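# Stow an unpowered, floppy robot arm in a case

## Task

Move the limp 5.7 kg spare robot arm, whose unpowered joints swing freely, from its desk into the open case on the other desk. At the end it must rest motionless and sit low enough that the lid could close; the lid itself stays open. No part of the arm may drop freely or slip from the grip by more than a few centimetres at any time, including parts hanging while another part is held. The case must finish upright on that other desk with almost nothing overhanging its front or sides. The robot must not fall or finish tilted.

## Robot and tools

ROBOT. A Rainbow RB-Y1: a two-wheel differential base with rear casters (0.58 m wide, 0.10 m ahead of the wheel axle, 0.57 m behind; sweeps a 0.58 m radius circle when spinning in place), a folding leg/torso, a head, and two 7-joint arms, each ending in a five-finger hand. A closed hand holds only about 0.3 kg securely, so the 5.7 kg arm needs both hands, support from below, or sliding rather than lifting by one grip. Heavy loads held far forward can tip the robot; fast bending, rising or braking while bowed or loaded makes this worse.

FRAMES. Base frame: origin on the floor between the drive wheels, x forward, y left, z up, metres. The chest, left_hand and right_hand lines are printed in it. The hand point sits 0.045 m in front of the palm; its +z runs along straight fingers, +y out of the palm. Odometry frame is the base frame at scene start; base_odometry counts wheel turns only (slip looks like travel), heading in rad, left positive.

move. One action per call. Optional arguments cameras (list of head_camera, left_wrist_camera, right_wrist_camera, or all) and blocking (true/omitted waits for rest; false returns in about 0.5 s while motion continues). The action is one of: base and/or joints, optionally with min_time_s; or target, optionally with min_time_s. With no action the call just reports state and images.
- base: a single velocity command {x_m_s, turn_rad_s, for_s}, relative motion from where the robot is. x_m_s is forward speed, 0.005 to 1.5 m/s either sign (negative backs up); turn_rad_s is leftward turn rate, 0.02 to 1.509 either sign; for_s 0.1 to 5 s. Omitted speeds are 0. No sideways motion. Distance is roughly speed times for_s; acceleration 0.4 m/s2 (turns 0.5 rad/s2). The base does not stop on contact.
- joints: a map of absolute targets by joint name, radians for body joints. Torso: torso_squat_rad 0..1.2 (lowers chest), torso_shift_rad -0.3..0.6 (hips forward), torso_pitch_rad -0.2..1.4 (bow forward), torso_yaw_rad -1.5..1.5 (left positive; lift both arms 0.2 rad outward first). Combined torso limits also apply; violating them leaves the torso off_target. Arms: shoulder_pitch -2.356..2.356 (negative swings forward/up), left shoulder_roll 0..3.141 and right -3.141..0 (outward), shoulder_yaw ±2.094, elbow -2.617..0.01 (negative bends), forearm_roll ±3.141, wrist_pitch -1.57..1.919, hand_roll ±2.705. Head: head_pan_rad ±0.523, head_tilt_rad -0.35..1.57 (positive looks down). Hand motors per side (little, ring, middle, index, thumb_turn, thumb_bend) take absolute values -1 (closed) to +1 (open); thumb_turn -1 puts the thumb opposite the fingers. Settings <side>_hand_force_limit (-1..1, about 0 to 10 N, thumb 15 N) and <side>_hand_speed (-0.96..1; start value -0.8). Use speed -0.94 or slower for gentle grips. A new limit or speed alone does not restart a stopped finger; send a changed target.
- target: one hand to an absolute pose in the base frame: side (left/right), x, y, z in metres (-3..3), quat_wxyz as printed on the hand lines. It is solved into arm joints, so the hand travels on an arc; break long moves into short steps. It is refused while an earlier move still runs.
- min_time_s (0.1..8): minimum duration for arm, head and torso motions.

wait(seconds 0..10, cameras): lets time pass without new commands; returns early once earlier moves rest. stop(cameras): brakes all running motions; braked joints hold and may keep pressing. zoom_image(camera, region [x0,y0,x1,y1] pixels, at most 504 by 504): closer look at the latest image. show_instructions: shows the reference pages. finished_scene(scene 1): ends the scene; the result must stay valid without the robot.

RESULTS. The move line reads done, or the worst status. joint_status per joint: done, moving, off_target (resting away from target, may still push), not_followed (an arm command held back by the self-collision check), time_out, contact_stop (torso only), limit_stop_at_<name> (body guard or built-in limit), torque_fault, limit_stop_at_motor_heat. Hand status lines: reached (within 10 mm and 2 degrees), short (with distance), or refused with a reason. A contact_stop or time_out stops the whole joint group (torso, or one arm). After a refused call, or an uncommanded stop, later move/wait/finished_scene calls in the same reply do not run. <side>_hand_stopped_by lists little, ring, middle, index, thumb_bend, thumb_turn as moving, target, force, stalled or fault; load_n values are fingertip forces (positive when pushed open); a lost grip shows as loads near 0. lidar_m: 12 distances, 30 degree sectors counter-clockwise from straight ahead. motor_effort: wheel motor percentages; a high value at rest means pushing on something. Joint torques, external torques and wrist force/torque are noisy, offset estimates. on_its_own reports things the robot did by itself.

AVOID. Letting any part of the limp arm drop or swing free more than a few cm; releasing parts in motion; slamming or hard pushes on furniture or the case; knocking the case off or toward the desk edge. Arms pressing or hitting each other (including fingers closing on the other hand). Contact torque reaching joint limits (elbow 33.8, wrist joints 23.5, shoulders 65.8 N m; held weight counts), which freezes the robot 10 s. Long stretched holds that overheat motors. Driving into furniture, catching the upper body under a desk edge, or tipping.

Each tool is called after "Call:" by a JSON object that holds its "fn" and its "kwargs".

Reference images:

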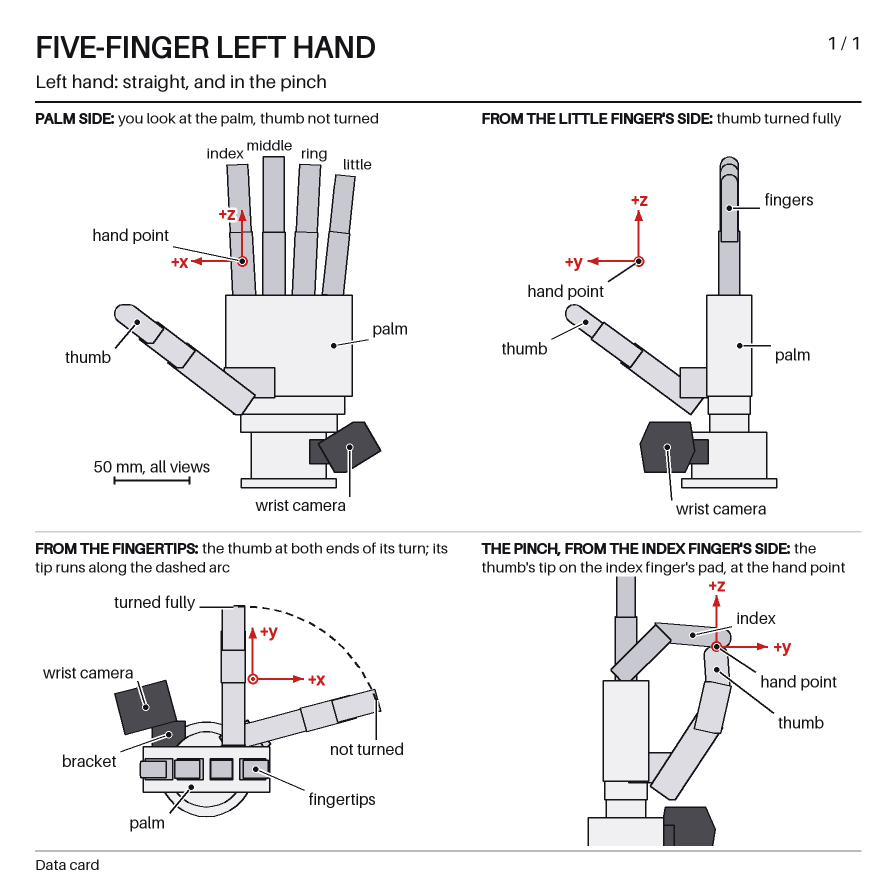

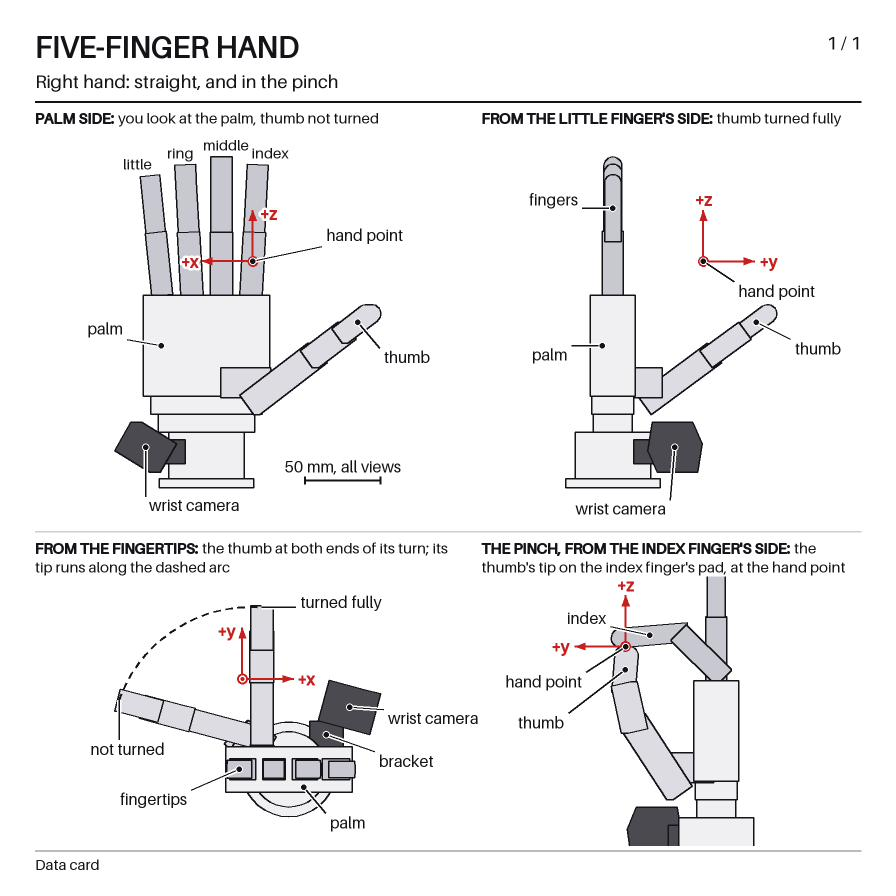

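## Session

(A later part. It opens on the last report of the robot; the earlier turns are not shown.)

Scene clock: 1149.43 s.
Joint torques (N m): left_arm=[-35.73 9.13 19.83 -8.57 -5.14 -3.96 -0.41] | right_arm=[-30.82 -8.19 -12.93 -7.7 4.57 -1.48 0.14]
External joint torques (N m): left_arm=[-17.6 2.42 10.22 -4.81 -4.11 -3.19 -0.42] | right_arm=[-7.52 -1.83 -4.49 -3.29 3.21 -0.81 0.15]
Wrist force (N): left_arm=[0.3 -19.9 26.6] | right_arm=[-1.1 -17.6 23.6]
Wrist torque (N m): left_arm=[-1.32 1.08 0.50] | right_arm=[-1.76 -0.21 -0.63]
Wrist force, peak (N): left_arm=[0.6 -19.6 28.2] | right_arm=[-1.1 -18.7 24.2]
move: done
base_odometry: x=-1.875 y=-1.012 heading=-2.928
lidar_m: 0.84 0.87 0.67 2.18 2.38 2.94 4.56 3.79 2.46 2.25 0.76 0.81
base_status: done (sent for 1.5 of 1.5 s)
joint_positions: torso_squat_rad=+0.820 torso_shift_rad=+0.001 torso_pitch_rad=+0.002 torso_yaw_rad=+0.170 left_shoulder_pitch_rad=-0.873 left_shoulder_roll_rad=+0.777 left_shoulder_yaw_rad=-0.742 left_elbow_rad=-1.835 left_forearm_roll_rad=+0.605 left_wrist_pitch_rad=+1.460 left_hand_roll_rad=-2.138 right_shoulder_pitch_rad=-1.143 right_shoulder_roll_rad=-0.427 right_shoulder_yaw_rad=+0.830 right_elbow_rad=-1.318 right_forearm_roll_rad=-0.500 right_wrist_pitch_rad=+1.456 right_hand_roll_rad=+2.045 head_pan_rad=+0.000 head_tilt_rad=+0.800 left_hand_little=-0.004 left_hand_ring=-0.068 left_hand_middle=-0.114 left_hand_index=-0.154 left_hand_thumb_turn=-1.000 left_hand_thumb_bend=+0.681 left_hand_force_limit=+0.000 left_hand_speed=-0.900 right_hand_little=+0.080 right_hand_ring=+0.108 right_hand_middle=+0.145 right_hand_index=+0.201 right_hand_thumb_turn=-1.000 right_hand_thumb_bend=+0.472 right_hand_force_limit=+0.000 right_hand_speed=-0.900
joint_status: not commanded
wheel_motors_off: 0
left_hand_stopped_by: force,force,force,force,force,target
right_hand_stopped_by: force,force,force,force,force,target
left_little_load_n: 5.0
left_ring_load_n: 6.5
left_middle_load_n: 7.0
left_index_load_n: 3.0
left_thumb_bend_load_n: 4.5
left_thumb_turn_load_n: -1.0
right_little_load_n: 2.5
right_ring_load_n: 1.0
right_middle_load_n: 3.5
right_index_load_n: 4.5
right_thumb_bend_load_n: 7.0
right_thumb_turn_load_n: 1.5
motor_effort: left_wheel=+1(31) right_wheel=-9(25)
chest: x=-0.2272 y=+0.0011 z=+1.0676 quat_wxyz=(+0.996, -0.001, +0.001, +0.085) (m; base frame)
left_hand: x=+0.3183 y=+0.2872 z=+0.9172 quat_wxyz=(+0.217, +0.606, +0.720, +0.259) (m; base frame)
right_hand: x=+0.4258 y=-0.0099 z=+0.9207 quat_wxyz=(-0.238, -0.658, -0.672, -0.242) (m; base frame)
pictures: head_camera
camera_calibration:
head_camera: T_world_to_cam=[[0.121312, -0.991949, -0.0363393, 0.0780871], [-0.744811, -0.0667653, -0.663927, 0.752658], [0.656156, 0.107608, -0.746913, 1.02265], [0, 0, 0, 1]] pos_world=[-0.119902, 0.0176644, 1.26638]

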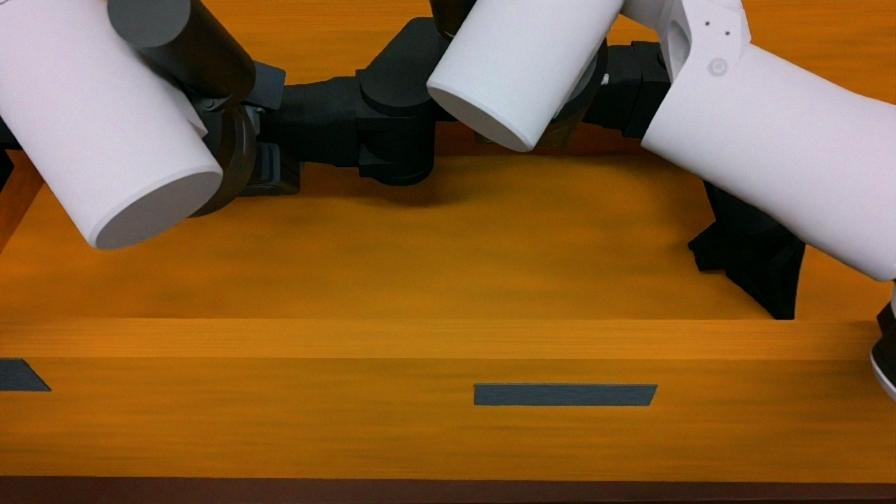

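Call:
{"fn": "move", "kwargs": {"base": {"turn_rad_s": -0.06, "for_s": 1.35}, "cameras": ["all"]}}

Scene clock: 1165.13 s.
Joint torques (N m): left_arm=[-35.45 9.02 20.05 -8.52 -5.09 -4.07 -0.35] | right_arm=[-31.51 -8.15 -13.04 -7.83 4.73 -1.5 0.02]
External joint torques (N m): left_arm=[-17.32 2.31 10.44 -4.76 -4.06 -3.3 -0.36] | right_arm=[-8.21 -1.79 -4.6 -3.42 3.37 -0.83 0.03]
Wrist force (N): left_arm=[0.2 -20.2 26.6] | right_arm=[-1.1 -18.9 24.2]
Wrist torque (N m): left_arm=[-1.26 1.06 0.55] | right_arm=[-1.84 -0.21 -0.57]
Wrist force, peak (N): left_arm=[0.1 -20.5 27.5] | right_arm=[-1.4 -19.4 24.5]
move: done
base_odometry: x=-1.876 y=-1.012 heading=-3.009
lidar_m: 0.84 0.84 0.66 1.85 2.36 2.78 4.59 4.27 2.57 2.25 0.78 0.75
base_status: done (sent for 1.37 of 1.37 s)
joint_positions: torso_squat_rad=+0.820 torso_shift_rad=+0.001 torso_pitch_rad=+0.002 torso_yaw_rad=+0.170 left_shoulder_pitch_rad=-0.873 left_shoulder_roll_rad=+0.778 left_shoulder_yaw_rad=-0.742 left_elbow_rad=-1.835 left_forearm_roll_rad=+0.605 left_wrist_pitch_rad=+1.460 left_hand_roll_rad=-2.138 right_shoulder_pitch_rad=-1.143 right_shoulder_roll_rad=-0.427 right_shoulder_yaw_rad=+0.830 right_elbow_rad=-1.318 right_forearm_roll_rad=-0.500 right_wrist_pitch_rad=+1.456 right_hand_roll_rad=+2.045 head_pan_rad=+0.000 head_tilt_rad=+0.800 left_hand_little=-0.004 left_hand_ring=-0.068 left_hand_middle=-0.114 left_hand_index=-0.154 left_hand_thumb_turn=-1.000 left_hand_thumb_bend=+0.681 left_hand_force_limit=+0.000 left_hand_speed=-0.900 right_hand_little=+0.080 right_hand_ring=+0.108 right_hand_middle=+0.145 right_hand_index=+0.201 right_hand_thumb_turn=-1.000 right_hand_thumb_bend=+0.472 right_hand_force_limit=+0.000 right_hand_speed=-0.900
joint_status: not commanded
wheel_motors_off: 0
left_hand_stopped_by: force,force,force,force,force,target
right_hand_stopped_by: force,force,force,force,force,target
left_little_load_n: 5.0
left_ring_load_n: 7.0
left_middle_load_n: 6.5
left_index_load_n: 3.0
left_thumb_bend_load_n: 5.0
left_thumb_turn_load_n: -1.5
right_little_load_n: 2.5
right_ring_load_n: 0.5
right_middle_load_n: 4.0
right_index_load_n: 5.0
right_thumb_bend_load_n: 7.0
right_thumb_turn_load_n: 2.0
motor_effort: left_wheel=-2(23) right_wheel=-8(29)
chest: x=-0.2272 y=+0.0011 z=+1.0676 quat_wxyz=(+0.996, -0.001, +0.001, +0.085) (m; base frame)
left_hand: x=+0.3184 y=+0.2872 z=+0.9172 quat_wxyz=(+0.217, +0.606, +0.720, +0.259) (m; base frame)
right_hand: x=+0.4258 y=-0.0099 z=+0.9206 quat_wxyz=(-0.238, -0.658, -0.672, -0.242) (m; base frame)
pictures: head_camera, left_wrist_camera, right_wrist_camera
camera_calibration:
head_camera: T_world_to_cam=[[0.121246, -0.99196, -0.0362661, 0.0779863], [-0.744815, -0.0667646, -0.663922, 0.752651], [0.656163, 0.107509, -0.746922, 1.02266], [0, 0, 0, 1]] pos_world=[-0.119903, 0.017664, 1.26638]
left_wrist_camera: T_world_to_cam=[[-0.795866, 0.0894731, -0.598825, 0.771962], [-0.292089, 0.80959, 0.509164, -0.602218], [0.530359, 0.580137, -0.618191, 0.349344], [0, 0, 0, 1]] pos_world=[0.253199, 0.215812, 0.984859]
right_wrist_camera: T_world_to_cam=[[0.708486, 0.335611, 0.620816, -0.874925], [-0.0857582, -0.832225, 0.547766, -0.476839], [0.700495, -0.441325, -0.560838, 0.327412], [0, 0, 0, 1]] pos_world=[0.349629, 0.0412924, 0.987989]

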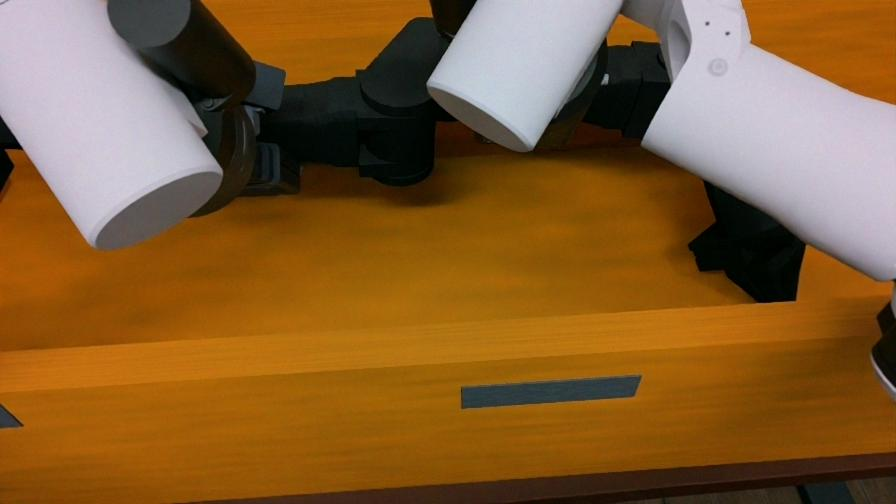

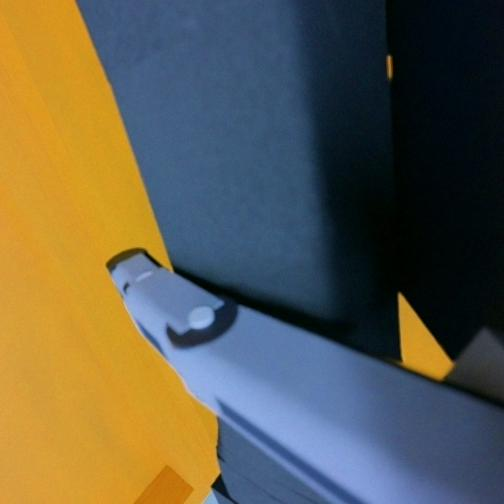

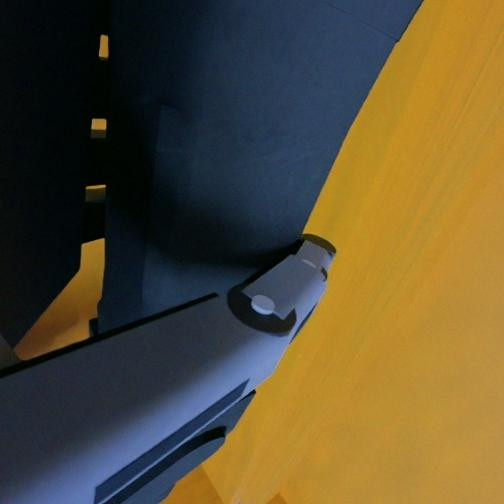

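Call:
{"fn": "move", "kwargs": {"joints": {"torso_squat_rad": 0.85}, "min_time_s": 2, "cameras": ["head_camera"]}}

Scene clock: 1270.50 s.
Joint torques (N m): left_arm=[-35.56 8.78 20.1 -8.53 -5.05 -3.99 -0.3] | right_arm=[-31.25 -8.41 -13.03 -7.85 4.74 -1.44 0]
External joint torques (N m): left_arm=[-17.44 2.07 10.5 -4.77 -4.03 -3.22 -0.31] | right_arm=[-7.95 -2.06 -4.6 -3.44 3.38 -0.77 0]
Wrist force (N): left_arm=[0.5 -20.3 26.5] | right_arm=[-0.8 -18.3 24.3]
Wrist torque (N m): left_arm=[-1.32 0.98 0.55] | right_arm=[-1.81 -0.30 -0.59]
Wrist force, peak (N): left_arm=[0.4 -20.4 27.8] | right_arm=[-1.2 -19.5 24.6]
move: done
base_odometry: x=-1.876 y=-1.012 heading=-3.009
lidar_m: 0.84 0.85 0.67 1.86 2.32 2.79 4.59 4.27 2.57 2.24 0.77 0.77
base_status: not commanded
joint_positions: torso_squat_rad=+0.850 torso_shift_rad=+0.001 torso_pitch_rad=+0.002 torso_yaw_rad=+0.170 left_shoulder_pitch_rad=-0.873 left_shoulder_roll_rad=+0.778 left_shoulder_yaw_rad=-0.742 left_elbow_rad=-1.835 left_forearm_roll_rad=+0.605 left_wrist_pitch_rad=+1.460 left_hand_roll_rad=-2.138 right_shoulder_pitch_rad=-1.143 right_shoulder_roll_rad=-0.427 right_shoulder_yaw_rad=+0.830 right_elbow_rad=-1.318 right_forearm_roll_rad=-0.500 right_wrist_pitch_rad=+1.456 right_hand_roll_rad=+2.045 head_pan_rad=+0.000 head_tilt_rad=+0.800 left_hand_little=-0.004 left_hand_ring=-0.068 left_hand_middle=-0.114 left_hand_index=-0.154 left_hand_thumb_turn=-1.000 left_hand_thumb_bend=+0.681 left_hand_force_limit=+0.000 left_hand_speed=-0.900 right_hand_little=+0.080 right_hand_ring=+0.108 right_hand_middle=+0.145 right_hand_index=+0.201 right_hand_thumb_turn=-1.000 right_hand_thumb_bend=+0.472 right_hand_force_limit=+0.000 right_hand_speed=-0.900
joint_status: all done
wheel_motors_off: 0
left_hand_stopped_by: force,force,force,force,force,target
right_hand_stopped_by: force,force,force,force,force,target
left_little_load_n: 5.0
left_ring_load_n: 7.0
left_middle_load_n: 6.5
left_index_load_n: 3.0
left_thumb_bend_load_n: 4.5
left_thumb_turn_load_n: -1.0
right_little_load_n: 2.5
right_ring_load_n: 1.0
right_middle_load_n: 4.0
right_index_load_n: 5.0
right_thumb_bend_load_n: 7.0
right_thumb_turn_load_n: 1.5
motor_effort: left_wheel=-2(2) right_wheel=-10(11)
chest: x=-0.2273 y=+0.0011 z=+1.0520 quat_wxyz=(+0.996, -0.001, +0.001, +0.085) (m; base frame)
left_hand: x=+0.3183 y=+0.2872 z=+0.9017 quat_wxyz=(+0.217, +0.606, +0.720, +0.259) (m; base frame)
right_hand: x=+0.4258 y=-0.0099 z=+0.9050 quat_wxyz=(-0.238, -0.658, -0.672, -0.242) (m; base frame)
pictures: head_camera
camera_calibration:
head_camera: T_world_to_cam=[[0.121247, -0.99196, -0.0362649, 0.0774229], [-0.744815, -0.0667664, -0.663922, 0.74236], [0.656163, 0.107509, -0.746922, 1.01108], [0, 0, 0, 1]] pos_world=[-0.119903, 0.017664, 1.25088]

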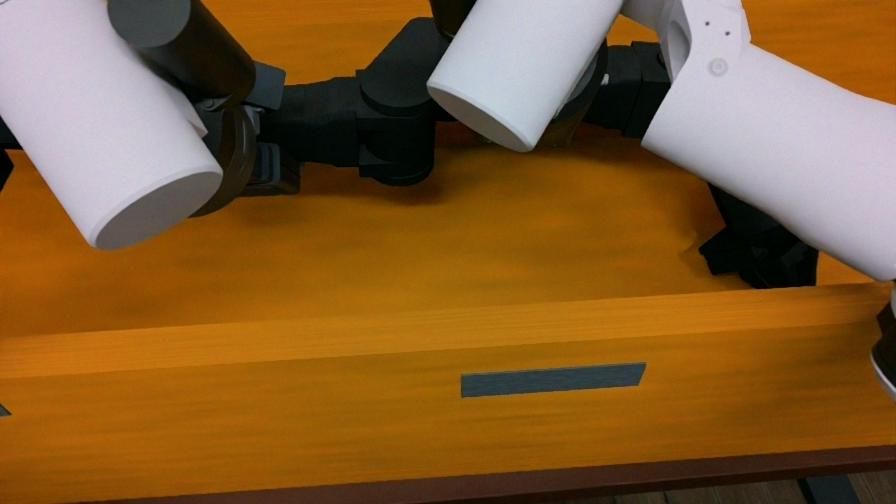

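Call:
{"fn": "move", "kwargs": {"joints": {"torso_squat_rad": 0.88}, "min_time_s": 2, "cameras": ["head_camera"]}}

Scene clock: 1276.40 s.
Joint torques (N m): left_arm=[-35.43 8.9 19.76 -8.65 -5.06 -3.93 -0.38] | right_arm=[-31.49 -8.26 -12.97 -7.78 4.83 -1.41 0.06]
External joint torques (N m): left_arm=[-17.3 2.19 10.16 -4.89 -4.04 -3.16 -0.39] | right_arm=[-8.19 -1.9 -4.54 -3.37 3.47 -0.75 0.07]
Wrist force (N): left_arm=[0.0 -20.3 26.9] | right_arm=[-0.5 -19.3 24.7]
Wrist torque (N m): left_arm=[-1.34 1.07 0.61] | right_arm=[-1.85 -0.32 -0.50]
Wrist force, peak (N): left_arm=[0.7 -20.3 27.7] | right_arm=[-1.2 -19.8 25.2]
move: done
base_odometry: x=-1.876 y=-1.012 heading=-3.009
lidar_m: 0.84 0.85 0.67 1.86 2.35 2.78 4.59 4.27 2.57 2.25 0.76 0.75
base_status: not commanded
joint_positions: torso_squat_rad=+0.880 torso_shift_rad=+0.001 torso_pitch_rad=+0.002 torso_yaw_rad=+0.170 left_shoulder_pitch_rad=-0.873 left_shoulder_roll_rad=+0.778 left_shoulder_yaw_rad=-0.742 left_elbow_rad=-1.835 left_forearm_roll_rad=+0.605 left_wrist_pitch_rad=+1.460 left_hand_roll_rad=-2.138 right_shoulder_pitch_rad=-1.143 right_shoulder_roll_rad=-0.427 right_shoulder_yaw_rad=+0.830 right_elbow_rad=-1.318 right_forearm_roll_rad=-0.500 right_wrist_pitch_rad=+1.456 right_hand_roll_rad=+2.045 head_pan_rad=+0.000 head_tilt_rad=+0.800 left_hand_little=-0.004 left_hand_ring=-0.068 left_hand_middle=-0.114 left_hand_index=-0.154 left_hand_thumb_turn=-1.000 left_hand_thumb_bend=+0.681 left_hand_force_limit=+0.000 left_hand_speed=-0.900 right_hand_little=+0.080 right_hand_ring=+0.108 right_hand_middle=+0.145 right_hand_index=+0.201 right_hand_thumb_turn=-1.000 right_hand_thumb_bend=+0.472 right_hand_force_limit=+0.000 right_hand_speed=-0.900
joint_status: all done
wheel_motors_off: 0
left_hand_stopped_by: force,force,force,force,force,target
right_hand_stopped_by: force,force,force,force,force,target
left_little_load_n: 5.0
left_ring_load_n: 7.0
left_middle_load_n: 6.5
left_index_load_n: 3.0
left_thumb_bend_load_n: 4.5
left_thumb_turn_load_n: -1.5
right_little_load_n: 2.5
right_ring_load_n: 1.0
right_middle_load_n: 4.0
right_index_load_n: 5.0
right_thumb_bend_load_n: 6.5
right_thumb_turn_load_n: 2.0
motor_effort: left_wheel=-1(2) right_wheel=-10(11)
chest: x=-0.2273 y=+0.0011 z=+1.0360 quat_wxyz=(+0.996, -0.001, +0.001, +0.085) (m; base frame)
left_hand: x=+0.3183 y=+0.2872 z=+0.8857 quat_wxyz=(+0.217, +0.606, +0.720, +0.259) (m; base frame)
right_hand: x=+0.4258 y=-0.0099 z=+0.8890 quat_wxyz=(-0.238, -0.658, -0.672, -0.242) (m; base frame)
pictures: head_camera
camera_calibration:
head_camera: T_world_to_cam=[[0.121246, -0.99196, -0.0362661, 0.0768439], [-0.744815, -0.0667646, -0.663922, 0.731737], [0.656163, 0.107509, -0.746922, 0.999134], [0, 0, 0, 1]] pos_world=[-0.119903, 0.017664, 1.23488]

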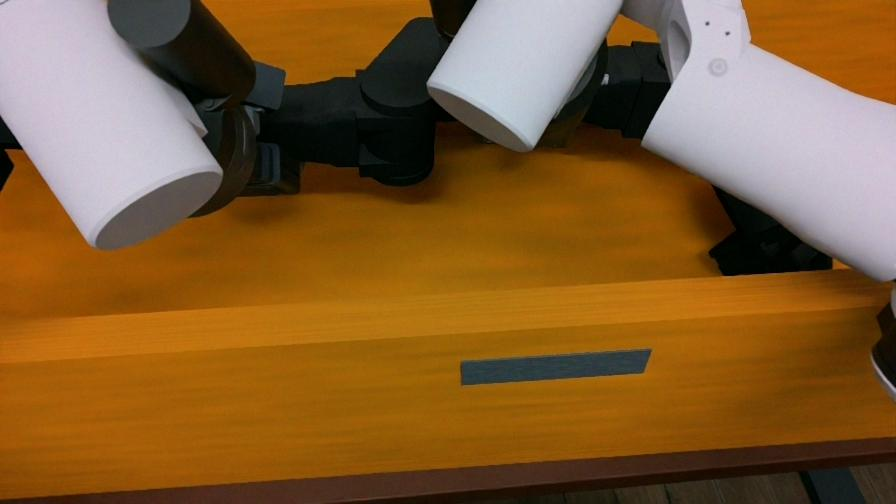

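Call:
{"fn": "move", "kwargs": {"joints": {"torso_squat_rad": 0.905}, "min_time_s": 2, "cameras": ["all"]}}

Scene clock: 1282.70 s.
Joint torques (N m): left_arm=[-35.85 8.99 19.75 -8.61 -5.11 -3.94 -0.41] | right_arm=[-31.85 -8.34 -13.07 -7.97 4.93 -1.5 0]
External joint torques (N m): left_arm=[-17.72 2.27 10.15 -4.85 -4.08 -3.17 -0.41] | right_arm=[-8.55 -1.99 -4.63 -3.56 3.57 -0.83 0.01]
Wrist force (N): left_arm=[0.6 -19.9 28.2] | right_arm=[-0.5 -17.6 21.6]
Wrist torque (N m): left_arm=[-1.21 1.10 0.53] | right_arm=[-1.67 -0.23 -0.58]
Wrist force, peak (N): left_arm=[1.4 -20.4 28.2] | right_arm=[-0.9 -19.9 25.6]
move: done
base_odometry: x=-1.876 y=-1.012 heading=-3.009
lidar_m: 0.84 0.86 0.66 1.87 2.35 2.78 4.59 4.26 2.57 2.25 0.79 0.77
base_status: not commanded
joint_positions: torso_squat_rad=+0.905 torso_shift_rad=+0.001 torso_pitch_rad=+0.002 torso_yaw_rad=+0.170 left_shoulder_pitch_rad=-0.873 left_shoulder_roll_rad=+0.778 left_shoulder_yaw_rad=-0.742 left_elbow_rad=-1.835 left_forearm_roll_rad=+0.605 left_wrist_pitch_rad=+1.460 left_hand_roll_rad=-2.138 right_shoulder_pitch_rad=-1.143 right_shoulder_roll_rad=-0.427 right_shoulder_yaw_rad=+0.830 right_elbow_rad=-1.318 right_forearm_roll_rad=-0.500 right_wrist_pitch_rad=+1.456 right_hand_roll_rad=+2.045 head_pan_rad=+0.000 head_tilt_rad=+0.800 left_hand_little=-0.004 left_hand_ring=-0.068 left_hand_middle=-0.114 left_hand_index=-0.154 left_hand_thumb_turn=-1.000 left_hand_thumb_bend=+0.681 left_hand_force_limit=+0.000 left_hand_speed=-0.900 right_hand_little=+0.080 right_hand_ring=+0.108 right_hand_middle=+0.145 right_hand_index=+0.201 right_hand_thumb_turn=-1.000 right_hand_thumb_bend=+0.472 right_hand_force_limit=+0.000 right_hand_speed=-0.900
joint_status: all done
wheel_motors_off: 0
left_hand_stopped_by: force,force,force,force,force,target
right_hand_stopped_by: force,force,force,force,force,target
left_little_load_n: 5.0
left_ring_load_n: 7.0
left_middle_load_n: 7.0
left_index_load_n: 3.5
left_thumb_bend_load_n: 5.0
left_thumb_turn_load_n: -1.0
right_little_load_n: 2.5
right_ring_load_n: 1.0
right_middle_load_n: 3.5
right_index_load_n: 4.5
right_thumb_bend_load_n: 6.5
right_thumb_turn_load_n: 1.5
motor_effort: left_wheel=-1(2) right_wheel=-9(12)
chest: x=-0.2273 y=+0.0011 z=+1.0224 quat_wxyz=(+0.996, -0.001, +0.001, +0.085) (m; base frame)
left_hand: x=+0.3183 y=+0.2871 z=+0.8721 quat_wxyz=(+0.217, +0.606, +0.720, +0.259) (m; base frame)
right_hand: x=+0.4258 y=-0.0099 z=+0.8754 quat_wxyz=(-0.238, -0.658, -0.672, -0.242) (m; base frame)
pictures: head_camera, left_wrist_camera, right_wrist_camera
camera_calibration:
head_camera: T_world_to_cam=[[0.12125, -0.99196, -0.0362472, 0.0763401], [-0.744764, -0.0667719, -0.663979, 0.722709], [0.65622, 0.107503, -0.746872, 0.988988], [0, 0, 0, 1]] pos_world=[-0.120002, 0.017664, 1.22128]
left_wrist_camera: T_world_to_cam=[[-0.795769, 0.0894875, -0.598952, 0.745056], [-0.292165, 0.809584, 0.509129, -0.579119], [0.530463, 0.580142, -0.618097, 0.321406], [0, 0, 0, 1]] pos_world=[0.2532, 0.215712, 0.939759]
right_wrist_camera: T_world_to_cam=[[0.708585, 0.335603, 0.620708, -0.846763], [-0.0856822, -0.832225, 0.547778, -0.452201], [0.700404, -0.441331, -0.560946, 0.302152], [0, 0, 0, 1]] pos_world=[0.349629, 0.0411924, 0.942789]

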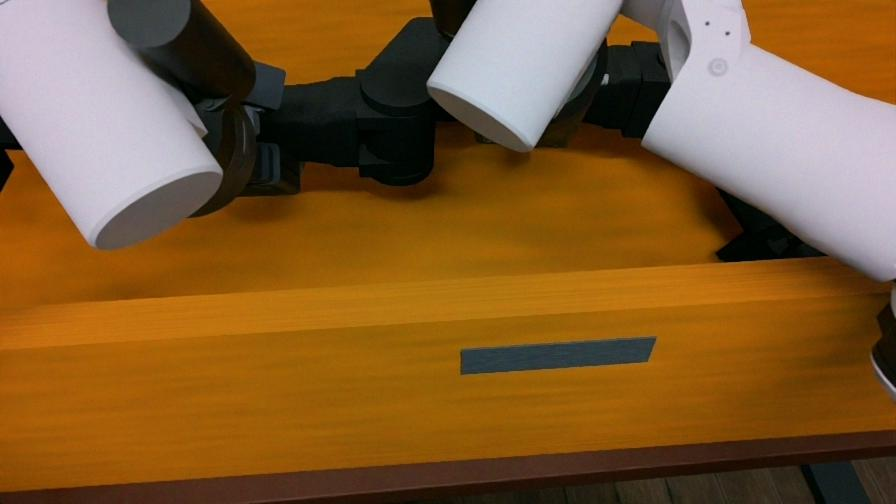

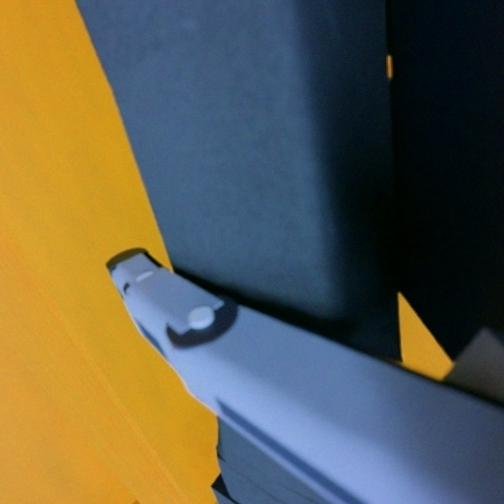

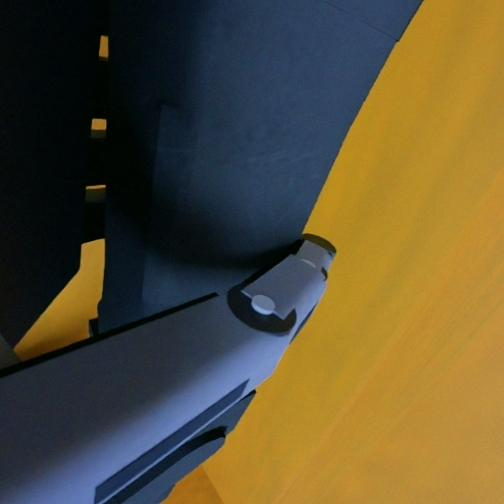

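Call:
{"fn": "move", "kwargs": {"joints": {"torso_squat_rad": 0.922}, "min_time_s": 2, "cameras": ["head_camera"]}}

Scene clock: 1291.47 s.
Joint torques (N m): left_arm=[-37.52 8.64 19.7 -9.78 -5.22 -4.69 -0.52] | right_arm=[-24.84 -8.02 -12.26 -5.5 2.34 -0.66 -0.25]
External joint torques (N m): left_arm=[-19.39 1.92 10.1 -6.02 -4.19 -3.92 -0.53] | right_arm=[-1.53 -1.65 -3.82 -1.1 0.97 0.01 -0.25]
Wrist force (N): left_arm=[4.1 -21.4 31.3] | right_arm=[-0.4 -6.6 11.3]
Wrist torque (N m): left_arm=[-1.12 0.94 0.23] | right_arm=[-0.92 -0.03 -1.06]
Wrist force, peak (N): left_arm=[4.6 -22.2 31.8] | right_arm=[-0.5 -17.6 22.3]
move: done
base_odometry: x=-1.876 y=-1.012 heading=-3.009
lidar_m: 0.85 0.85 0.67 1.85 2.36 2.77 4.58 4.26 2.57 2.25 0.77 0.75
base_status: not commanded
joint_positions: torso_squat_rad=+0.922 torso_shift_rad=+0.000 torso_pitch_rad=+0.001 torso_yaw_rad=+0.170 left_shoulder_pitch_rad=-0.872 left_shoulder_roll_rad=+0.778 left_shoulder_yaw_rad=-0.742 left_elbow_rad=-1.835 left_forearm_roll_rad=+0.605 left_wrist_pitch_rad=+1.460 left_hand_roll_rad=-2.138 right_shoulder_pitch_rad=-1.144 right_shoulder_roll_rad=-0.427 right_shoulder_yaw_rad=+0.830 right_elbow_rad=-1.319 right_forearm_roll_rad=-0.499 right_wrist_pitch_rad=+1.456 right_hand_roll_rad=+2.045 head_pan_rad=+0.000 head_tilt_rad=+0.800 left_hand_little=-0.004 left_hand_ring=-0.068 left_hand_middle=-0.114 left_hand_index=-0.154 left_hand_thumb_turn=-1.000 left_hand_thumb_bend=+0.680 left_hand_force_limit=+0.000 left_hand_speed=-0.900 right_hand_little=+0.080 right_hand_ring=+0.108 right_hand_middle=+0.145 right_hand_index=+0.201 right_hand_thumb_turn=-1.000 right_hand_thumb_bend=+0.472 right_hand_force_limit=+0.000 right_hand_speed=-0.900
joint_status: all done
wheel_motors_off: 0
left_hand_stopped_by: force,force,force,force,force,target
right_hand_stopped_by: force,force,force,force,force,target
left_little_load_n: 1.5
left_ring_load_n: 6.0
left_middle_load_n: 9.0
left_index_load_n: 8.5
left_thumb_bend_load_n: 1.0
left_thumb_turn_load_n: 0.5
right_little_load_n: 3.0
right_ring_load_n: 2.0
right_middle_load_n: 1.5
right_index_load_n: 0.0
right_thumb_bend_load_n: 12.5
right_thumb_turn_load_n: -3.5
motor_effort: left_wheel=-1(2) right_wheel=-9(11)
chest: x=-0.2275 y=+0.0011 z=+1.0129 quat_wxyz=(+0.996, -0.001, +0.001, +0.085) (m; base frame)
left_hand: x=+0.3180 y=+0.2874 z=+0.8625 quat_wxyz=(+0.217, +0.606, +0.720, +0.259) (m; base frame)
right_hand: x=+0.4259 y=-0.0093 z=+0.8676 quat_wxyz=(-0.239, -0.657, -0.672, -0.243) (m; base frame)
pictures: head_camera
camera_calibration:
head_camera: T_world_to_cam=[[0.121333, -0.991949, -0.0362707, 0.0760744], [-0.744477, -0.0667729, -0.664301, 0.71667], [0.65653, 0.107605, -0.746585, 0.981851], [0, 0, 0, 1]] pos_world=[-0.120301, 0.0176644, 1.21188]

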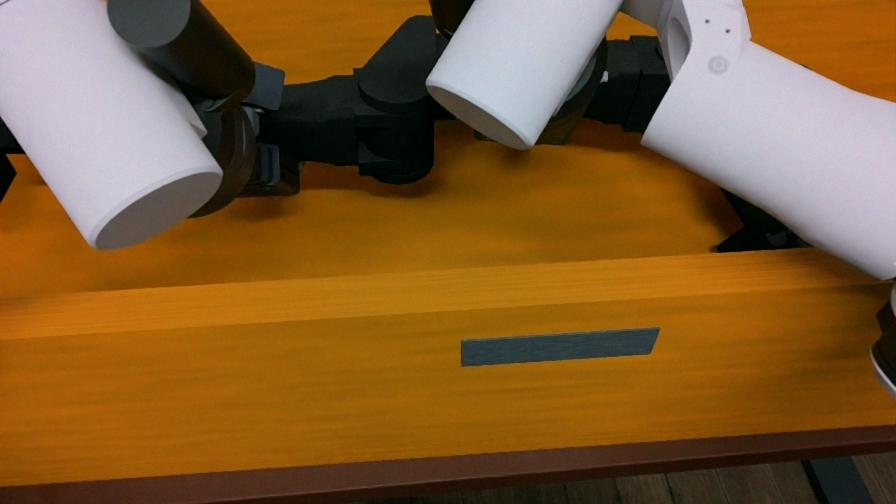

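Call:
{"fn": "move", "kwargs": {"joints": {"torso_yaw_rad": 0.21}, "min_time_s": 2, "cameras": ["head_camera"]}}

Call:
{"fn": "zoom_image", "kwargs": {"camera": "head_camera", "region": [680, 150, 896, 300]}}

Scene clock: 1314.50 s.
Joint torques (N m): left_arm=[-35.88 8.65 19.64 -8.68 -5.38 -3.72 -0.28] | right_arm=[-31.65 -8.17 -12.25 -7.59 4.95 -2.07 -0.1]
External joint torques (N m): left_arm=[-17.76 1.94 10.03 -4.92 -4.35 -2.95 -0.28] | right_arm=[-8.35 -1.82 -3.81 -3.17 3.58 -1.4 -0.1]
Wrist force (N): left_arm=[-1.8 -20.2 28.4] | right_arm=[-3.3 -20.9 21.2]
Wrist torque (N m): left_arm=[-1.38 1.03 0.66] | right_arm=[-1.69 -0.13 -0.68]
Wrist force, peak (N): left_arm=[4.1 -21.9 32.0] | right_arm=[-3.6 -21.6 20.8]
move: done
base_odometry: x=-1.876 y=-1.012 heading=-3.009
lidar_m: 0.84 0.85 0.68 1.86 2.36 2.78 4.59 4.26 2.55 2.24 0.77 0.78
base_status: not commanded
joint_positions: torso_squat_rad=+0.922 torso_shift_rad=+0.000 torso_pitch_rad=+0.001 torso_yaw_rad=+0.210 left_shoulder_pitch_rad=-0.872 left_shoulder_roll_rad=+0.778 left_shoulder_yaw_rad=-0.742 left_elbow_rad=-1.835 left_forearm_roll_rad=+0.605 left_wrist_pitch_rad=+1.460 left_hand_roll_rad=-2.138 right_shoulder_pitch_rad=-1.143 right_shoulder_roll_rad=-0.427 right_shoulder_yaw_rad=+0.830 right_elbow_rad=-1.318 right_forearm_roll_rad=-0.500 right_wrist_pitch_rad=+1.456 right_hand_roll_rad=+2.045 head_pan_rad=+0.000 head_tilt_rad=+0.800 left_hand_little=-0.004 left_hand_ring=-0.068 left_hand_middle=-0.114 left_hand_index=-0.154 left_hand_thumb_turn=-1.000 left_hand_thumb_bend=+0.681 left_hand_force_limit=+0.000 left_hand_speed=-0.900 right_hand_little=+0.080 right_hand_ring=+0.108 right_hand_middle=+0.145 right_hand_index=+0.201 right_hand_thumb_turn=-1.000 right_hand_thumb_bend=+0.472 right_hand_force_limit=+0.000 right_hand_speed=-0.900
joint_status: all done
wheel_motors_off: 0
left_hand_stopped_by: force,force,force,force,force,target
right_hand_stopped_by: force,force,force,force,force,target
left_little_load_n: 4.5
left_ring_load_n: 7.0
left_middle_load_n: 7.0
left_index_load_n: 3.0
left_thumb_bend_load_n: 4.5
left_thumb_turn_load_n: -2.5
right_little_load_n: 2.5
right_ring_load_n: 0.5
right_middle_load_n: 4.0
right_index_load_n: 4.5
right_thumb_bend_load_n: 6.5
right_thumb_turn_load_n: 3.0
motor_effort: left_wheel=-1(2) right_wheel=-10(12)
chest: x=-0.2273 y=+0.0011 z=+1.0129 quat_wxyz=(+0.994, -0.001, +0.001, +0.105) (m; base frame)
left_hand: x=+0.3064 y=+0.3087 z=+0.8626 quat_wxyz=(+0.212, +0.592, +0.732, +0.263) (m; base frame)
right_hand: x=+0.4256 y=+0.0161 z=+0.8660 quat_wxyz=(-0.233, -0.645, -0.685, -0.247) (m; base frame)
pictures: head_camera
camera_calibration:
head_camera: T_world_to_cam=[[0.160672, -0.98634, -0.0362905, 0.0850173], [-0.741518, -0.0963616, -0.663977, 0.717154], [0.651411, 0.133593, -0.746871, 0.980783], [0, 0, 0, 1]] pos_world=[-0.12077, 0.0219364, 1.21178]

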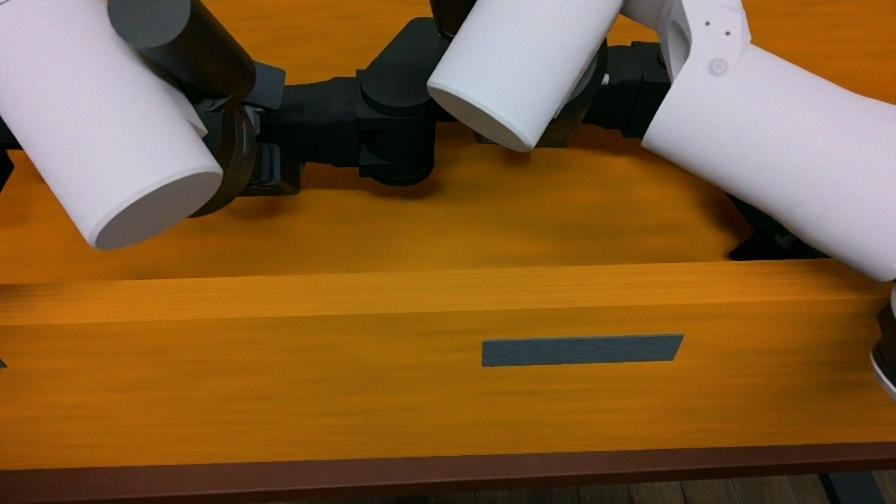

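Scaled by 2.333 from the camera's 896x504 image, which has a finer 1280x720 frame.

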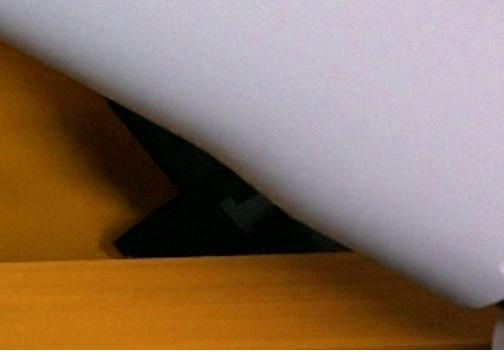

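Call:
{"fn": "move", "kwargs": {"joints": {"torso_squat_rad": 0.935}, "min_time_s": 2, "cameras": ["head_camera"]}}

Scene clock: 1320.10 s.
Joint torques (N m): left_arm=[-36.96 8.68 19.91 -9.16 -5.41 -4.44 -0.34] | right_arm=[-26.71 -8.53 -12.38 -6.42 2.99 -0.97 -0.16]
External joint torques (N m): left_arm=[-18.83 1.97 10.3 -5.4 -4.38 -3.67 -0.35] | right_arm=[-3.41 -2.17 -3.93 -2.02 1.63 -0.3 -0.15]
Wrist force (N): left_arm=[3.1 -21.5 30.1] | right_arm=[-0.8 -9.2 14.4]
Wrist torque (N m): left_arm=[-1.23 0.91 0.27] | right_arm=[-0.99 -0.07 -1.01]
Wrist force, peak (N): left_arm=[3.3 -21.4 30.3] | right_arm=[-3.6 -21.3 21.3]
move: done
base_odometry: x=-1.876 y=-1.012 heading=-3.009
lidar_m: 0.84 0.85 0.67 1.84 2.36 2.78 4.58 4.26 2.55 2.25 0.78 0.77
base_status: not commanded
joint_positions: torso_squat_rad=+0.935 torso_shift_rad=+0.000 torso_pitch_rad=+0.001 torso_yaw_rad=+0.210 left_shoulder_pitch_rad=-0.872 left_shoulder_roll_rad=+0.778 left_shoulder_yaw_rad=-0.742 left_elbow_rad=-1.835 left_forearm_roll_rad=+0.605 left_wrist_pitch_rad=+1.460 left_hand_roll_rad=-2.138 right_shoulder_pitch_rad=-1.144 right_shoulder_roll_rad=-0.427 right_shoulder_yaw_rad=+0.830 right_elbow_rad=-1.319 right_forearm_roll_rad=-0.500 right_wrist_pitch_rad=+1.456 right_hand_roll_rad=+2.045 head_pan_rad=+0.000 head_tilt_rad=+0.800 left_hand_little=-0.004 left_hand_ring=-0.068 left_hand_middle=-0.114 left_hand_index=-0.154 left_hand_thumb_turn=-1.000 left_hand_thumb_bend=+0.681 left_hand_force_limit=+0.000 left_hand_speed=-0.900 right_hand_little=+0.080 right_hand_ring=+0.108 right_hand_middle=+0.145 right_hand_index=+0.201 right_hand_thumb_turn=-1.000 right_hand_thumb_bend=+0.472 right_hand_force_limit=+0.000 right_hand_speed=-0.900
joint_status: all done
wheel_motors_off: 0
left_hand_stopped_by: force,force,force,force,force,target
right_hand_stopped_by: force,force,force,force,force,target
left_little_load_n: 2.5
left_ring_load_n: 6.0
left_middle_load_n: 8.0
left_index_load_n: 6.5
left_thumb_bend_load_n: 2.0
left_thumb_turn_load_n: 1.0
right_little_load_n: 2.5
right_ring_load_n: 1.5
right_middle_load_n: 2.5
right_index_load_n: 0.5
right_thumb_bend_load_n: 10.5
right_thumb_turn_load_n: -2.0
motor_effort: left_wheel=-1(2) right_wheel=-8(11)
chest: x=-0.2275 y=+0.0011 z=+1.0057 quat_wxyz=(+0.994, -0.001, +0.001, +0.105) (m; base frame)
left_hand: x=+0.3062 y=+0.3089 z=+0.8553 quat_wxyz=(+0.212, +0.592, +0.732, +0.263) (m; base frame)
right_hand: x=+0.4258 y=+0.0166 z=+0.8598 quat_wxyz=(-0.234, -0.644, -0.685, -0.248) (m; base frame)
pictures: head_camera
camera_calibration:
head_camera: T_world_to_cam=[[0.160833, -0.986315, -0.0362664, 0.0847781], [-0.741355, -0.0964684, -0.664143, 0.712447], [0.651556, 0.133702, -0.746725, 0.975375], [0, 0, 0, 1]] pos_world=[-0.12097, 0.0219368, 1.20458]

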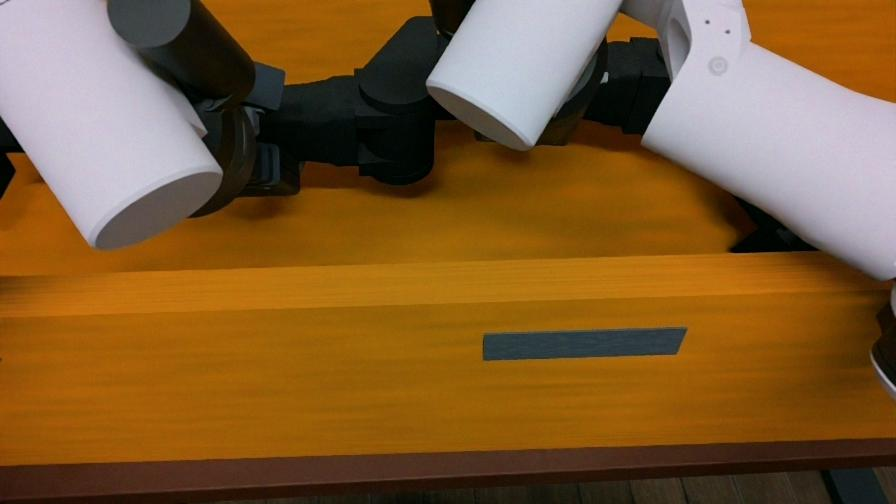

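Call:
{"fn": "move", "kwargs": {"joints": {"torso_yaw_rad": 0.235}, "min_time_s": 1.5}}

Call:
{"fn": "move", "kwargs": {"joints": {"torso_squat_rad": 0.945}, "min_time_s": 1.5, "cameras": ["head_camera"]}}

Scene clock: 1329.93 s.
Joint torques (N m): left_arm=[-35.92 8.73 19.88 -8.78 -5.34 -3.74 -0.28] | right_arm=[-31.51 -8.18 -12.35 -7.78 4.91 -2.12 -0.13]
External joint torques (N m): left_arm=[-17.8 2.02 10.28 -5.02 -4.31 -2.97 -0.28] | right_arm=[-8.21 -1.82 -3.91 -3.37 3.55 -1.45 -0.13]
Wrist force (N): left_arm=[-1.4 -20.2 28.3] | right_arm=[-3.2 -21.4 21.2]
Wrist torque (N m): left_arm=[-1.39 0.99 0.68] | right_arm=[-1.80 -0.13 -0.66]
Wrist force, peak (N): left_arm=[3.6 -21.8 30.4] | right_arm=[-3.6 -21.6 21.5]
move: done
base_odometry: x=-1.876 y=-1.012 heading=-3.009
lidar_m: 0.85 0.85 0.67 1.87 2.36 2.79 4.60 4.27 2.58 2.25 0.78 0.77
base_status: not commanded
joint_positions: torso_squat_rad=+0.935 torso_shift_rad=+0.000 torso_pitch_rad=+0.001 torso_yaw_rad=+0.235 left_shoulder_pitch_rad=-0.872 left_shoulder_roll_rad=+0.778 left_shoulder_yaw_rad=-0.742 left_elbow_rad=-1.835 left_forearm_roll_rad=+0.605 left_wrist_pitch_rad=+1.460 left_hand_roll_rad=-2.138 right_shoulder_pitch_rad=-1.143 right_shoulder_roll_rad=-0.427 right_shoulder_yaw_rad=+0.830 right_elbow_rad=-1.318 right_forearm_roll_rad=-0.500 right_wrist_pitch_rad=+1.456 right_hand_roll_rad=+2.045 head_pan_rad=+0.000 head_tilt_rad=+0.800 left_hand_little=-0.004 left_hand_ring=-0.068 left_hand_middle=-0.114 left_hand_index=-0.154 left_hand_thumb_turn=-1.000 left_hand_thumb_bend=+0.681 left_hand_force_limit=+0.000 left_hand_speed=-0.900 right_hand_little=+0.080 right_hand_ring=+0.108 right_hand_middle=+0.145 right_hand_index=+0.201 right_hand_thumb_turn=-1.000 right_hand_thumb_bend=+0.472 right_hand_force_limit=+0.000 right_hand_speed=-0.900
joint_status: all done
wheel_motors_off: 0
left_hand_stopped_by: force,force,force,force,force,target
right_hand_stopped_by: force,force,force,force,force,target
left_little_load_n: 5.0
left_ring_load_n: 7.0
left_middle_load_n: 6.5
left_index_load_n: 3.0
left_thumb_bend_load_n: 4.5
left_thumb_turn_load_n: -2.0
right_little_load_n: 2.5
right_ring_load_n: 0.5
right_middle_load_n: 4.0
right_index_load_n: 5.0
right_thumb_bend_load_n: 6.5
right_thumb_turn_load_n: 3.0
motor_effort: left_wheel=-1(2) right_wheel=-9(11)
chest: x=-0.2274 y=+0.0011 z=+1.0057 quat_wxyz=(+0.993, -0.001, +0.001, +0.117) (m; base frame)
left_hand: x=+0.2985 y=+0.3220 z=+0.8553 quat_wxyz=(+0.208, +0.583, +0.739, +0.266) (m; base frame)
right_hand: x=+0.4250 y=+0.0324 z=+0.8587 quat_wxyz=(-0.230, -0.636, -0.693, -0.250) (m; base frame)
pictures: none

Scene clock: 1331.73 s.
Joint torques (N m): left_arm=[-36.04 8.82 19.99 -8.75 -5.36 -4.15 -0.3] | right_arm=[-29.21 -8.07 -12.29 -7.05 3.61 -1.31 -0.08]
External joint torques (N m): left_arm=[-17.91 2.11 10.39 -4.99 -4.34 -3.38 -0.31] | right_arm=[-5.91 -1.71 -3.85 -2.65 2.25 -0.64 -0.08]
Wrist force (N): left_arm=[2.7 -20.9 29.0] | right_arm=[-0.5 -12.4 17.5]
Wrist torque (N m): left_arm=[-1.33 0.84 0.36] | right_arm=[-1.25 -0.24 -0.95]
Wrist force, peak (N): left_arm=[1.8 -20.8 29.9] | right_arm=[-3.3 -21.2 21.1]
move: done
base_odometry: x=-1.876 y=-1.012 heading=-3.009
lidar_m: 0.83 0.85 0.66 1.86 2.36 2.79 4.58 4.27 2.56 2.26 0.77 0.75
base_status: not commanded
joint_positions: torso_squat_rad=+0.945 torso_shift_rad=+0.000 torso_pitch_rad=+0.001 torso_yaw_rad=+0.235 left_shoulder_pitch_rad=-0.872 left_shoulder_roll_rad=+0.778 left_shoulder_yaw_rad=-0.742 left_elbow_rad=-1.835 left_forearm_roll_rad=+0.605 left_wrist_pitch_rad=+1.460 left_hand_roll_rad=-2.138 right_shoulder_pitch_rad=-1.143 right_shoulder_roll_rad=-0.427 right_shoulder_yaw_rad=+0.830 right_elbow_rad=-1.318 right_forearm_roll_rad=-0.500 right_wrist_pitch_rad=+1.456 right_hand_roll_rad=+2.045 head_pan_rad=+0.000 head_tilt_rad=+0.800 left_hand_little=-0.004 left_hand_ring=-0.068 left_hand_middle=-0.114 left_hand_index=-0.154 left_hand_thumb_turn=-1.000 left_hand_thumb_bend=+0.681 left_hand_force_limit=+0.000 left_hand_speed=-0.900 right_hand_little=+0.080 right_hand_ring=+0.108 right_hand_middle=+0.145 right_hand_index=+0.201 right_hand_thumb_turn=-1.000 right_hand_thumb_bend=+0.472 right_hand_force_limit=+0.000 right_hand_speed=-0.900
joint_status: all done
wheel_motors_off: 0
left_hand_stopped_by: force,force,force,force,force,target
right_hand_stopped_by: force,force,force,force,force,target
left_little_load_n: 3.0
left_ring_load_n: 6.0
left_middle_load_n: 6.5
left_index_load_n: 4.5
left_thumb_bend_load_n: 3.5
left_thumb_turn_load_n: 0.5
right_little_load_n: 2.5
right_ring_load_n: 1.0
right_middle_load_n: 3.0
right_index_load_n: 2.0
right_thumb_bend_load_n: 8.5
right_thumb_turn_load_n: 0.0
motor_effort: left_wheel=-1(2) right_wheel=-9(11)
chest: x=-0.2274 y=+0.0010 z=+1.0000 quat_wxyz=(+0.993, -0.001, +0.001, +0.117) (m; base frame)
left_hand: x=+0.2984 y=+0.3221 z=+0.8497 quat_wxyz=(+0.208, +0.583, +0.739, +0.266) (m; base frame)
right_hand: x=+0.4251 y=+0.0327 z=+0.8537 quat_wxyz=(-0.230, -0.636, -0.693, -0.250) (m; base frame)
pictures: head_camera
camera_calibration:
head_camera: T_world_to_cam=[[0.185432, -0.981987, -0.036287, 0.0901646], [-0.738782, -0.114968, -0.664066, 0.709235], [0.647932, 0.149948, -0.746793, 0.97032], [0, 0, 0, 1]] pos_world=[-0.121451, 0.0245828, 1.19888]

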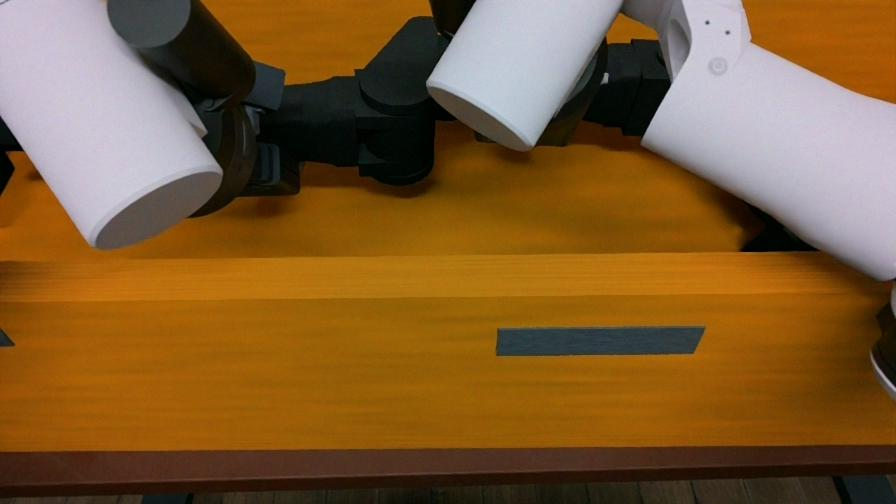

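Call:
{"fn": "move", "kwargs": {"base": {"turn_rad_s": -0.04, "for_s": 1.5}, "cameras": ["head_camera"]}}

Scene clock: 1339.60 s.
Joint torques (N m): left_arm=[-36.22 8.44 19.91 -8.84 -5.17 -4.19 -0.28] | right_arm=[-28.95 -8.22 -12.55 -6.96 3.7 -1.2 -0.09]
External joint torques (N m): left_arm=[-18.1 1.73 10.3 -5.08 -4.15 -3.41 -0.28] | right_arm=[-5.64 -1.86 -4.11 -2.55 2.33 -0.53 -0.09]
Wrist force (N): left_arm=[1.6 -20.3 27.8] | right_arm=[-1.0 -13.9 19.1]
Wrist torque (N m): left_arm=[-1.36 0.86 0.37] | right_arm=[-1.39 -0.30 -0.92]
Wrist force, peak (N): left_arm=[2.3 -21.4 29.5] | right_arm=[-0.8 -14.3 20.0]
move: done
base_odometry: x=-1.876 y=-1.012 heading=-3.069
lidar_m: 0.83 0.85 0.67 1.66 2.34 2.68 4.53 4.53 2.65 2.26 1.82 0.76
base_status: done (sent for 1.5 of 1.5 s)
joint_positions: torso_squat_rad=+0.945 torso_shift_rad=+0.000 torso_pitch_rad=+0.001 torso_yaw_rad=+0.235 left_shoulder_pitch_rad=-0.872 left_shoulder_roll_rad=+0.778 left_shoulder_yaw_rad=-0.742 left_elbow_rad=-1.835 left_forearm_roll_rad=+0.605 left_wrist_pitch_rad=+1.460 left_hand_roll_rad=-2.138 right_shoulder_pitch_rad=-1.143 right_shoulder_roll_rad=-0.427 right_shoulder_yaw_rad=+0.830 right_elbow_rad=-1.318 right_forearm_roll_rad=-0.500 right_wrist_pitch_rad=+1.456 right_hand_roll_rad=+2.045 head_pan_rad=+0.000 head_tilt_rad=+0.800 left_hand_little=-0.004 left_hand_ring=-0.068 left_hand_middle=-0.114 left_hand_index=-0.154 left_hand_thumb_turn=-1.000 left_hand_thumb_bend=+0.681 left_hand_force_limit=+0.000 left_hand_speed=-0.900 right_hand_little=+0.080 right_hand_ring=+0.108 right_hand_middle=+0.145 right_hand_index=+0.201 right_hand_thumb_turn=-1.000 right_hand_thumb_bend=+0.472 right_hand_force_limit=+0.000 right_hand_speed=-0.900
joint_status: not commanded
wheel_motors_off: 0
left_hand_stopped_by: force,force,force,force,force,target
right_hand_stopped_by: force,force,force,force,force,target
left_little_load_n: 3.5
left_ring_load_n: 6.0
left_middle_load_n: 6.5
left_index_load_n: 4.0
left_thumb_bend_load_n: 3.5
left_thumb_turn_load_n: 0.0
right_little_load_n: 3.0
right_ring_load_n: 1.0
right_middle_load_n: 3.5
right_index_load_n: 2.5
right_thumb_bend_load_n: 8.0
right_thumb_turn_load_n: 0.5
motor_effort: left_wheel=-1(16) right_wheel=-9(22)
chest: x=-0.2274 y=+0.0011 z=+1.0000 quat_wxyz=(+0.993, -0.001, +0.001, +0.117) (m; base frame)
left_hand: x=+0.2984 y=+0.3221 z=+0.8497 quat_wxyz=(+0.208, +0.583, +0.739, +0.266) (m; base frame)
right_hand: x=+0.4251 y=+0.0328 z=+0.8536 quat_wxyz=(-0.230, -0.636, -0.693, -0.250) (m; base frame)
pictures: head_camera
camera_calibration:
head_camera: T_world_to_cam=[[0.185432, -0.981987, -0.036287, 0.0901646], [-0.738782, -0.114968, -0.664066, 0.709235], [0.647932, 0.149948, -0.746793, 0.97032], [0, 0, 0, 1]] pos_world=[-0.121451, 0.0245828, 1.19888]

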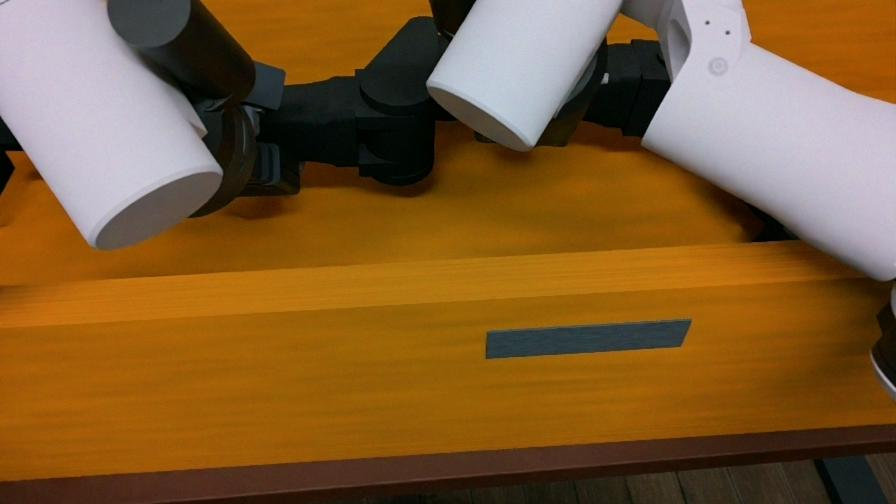

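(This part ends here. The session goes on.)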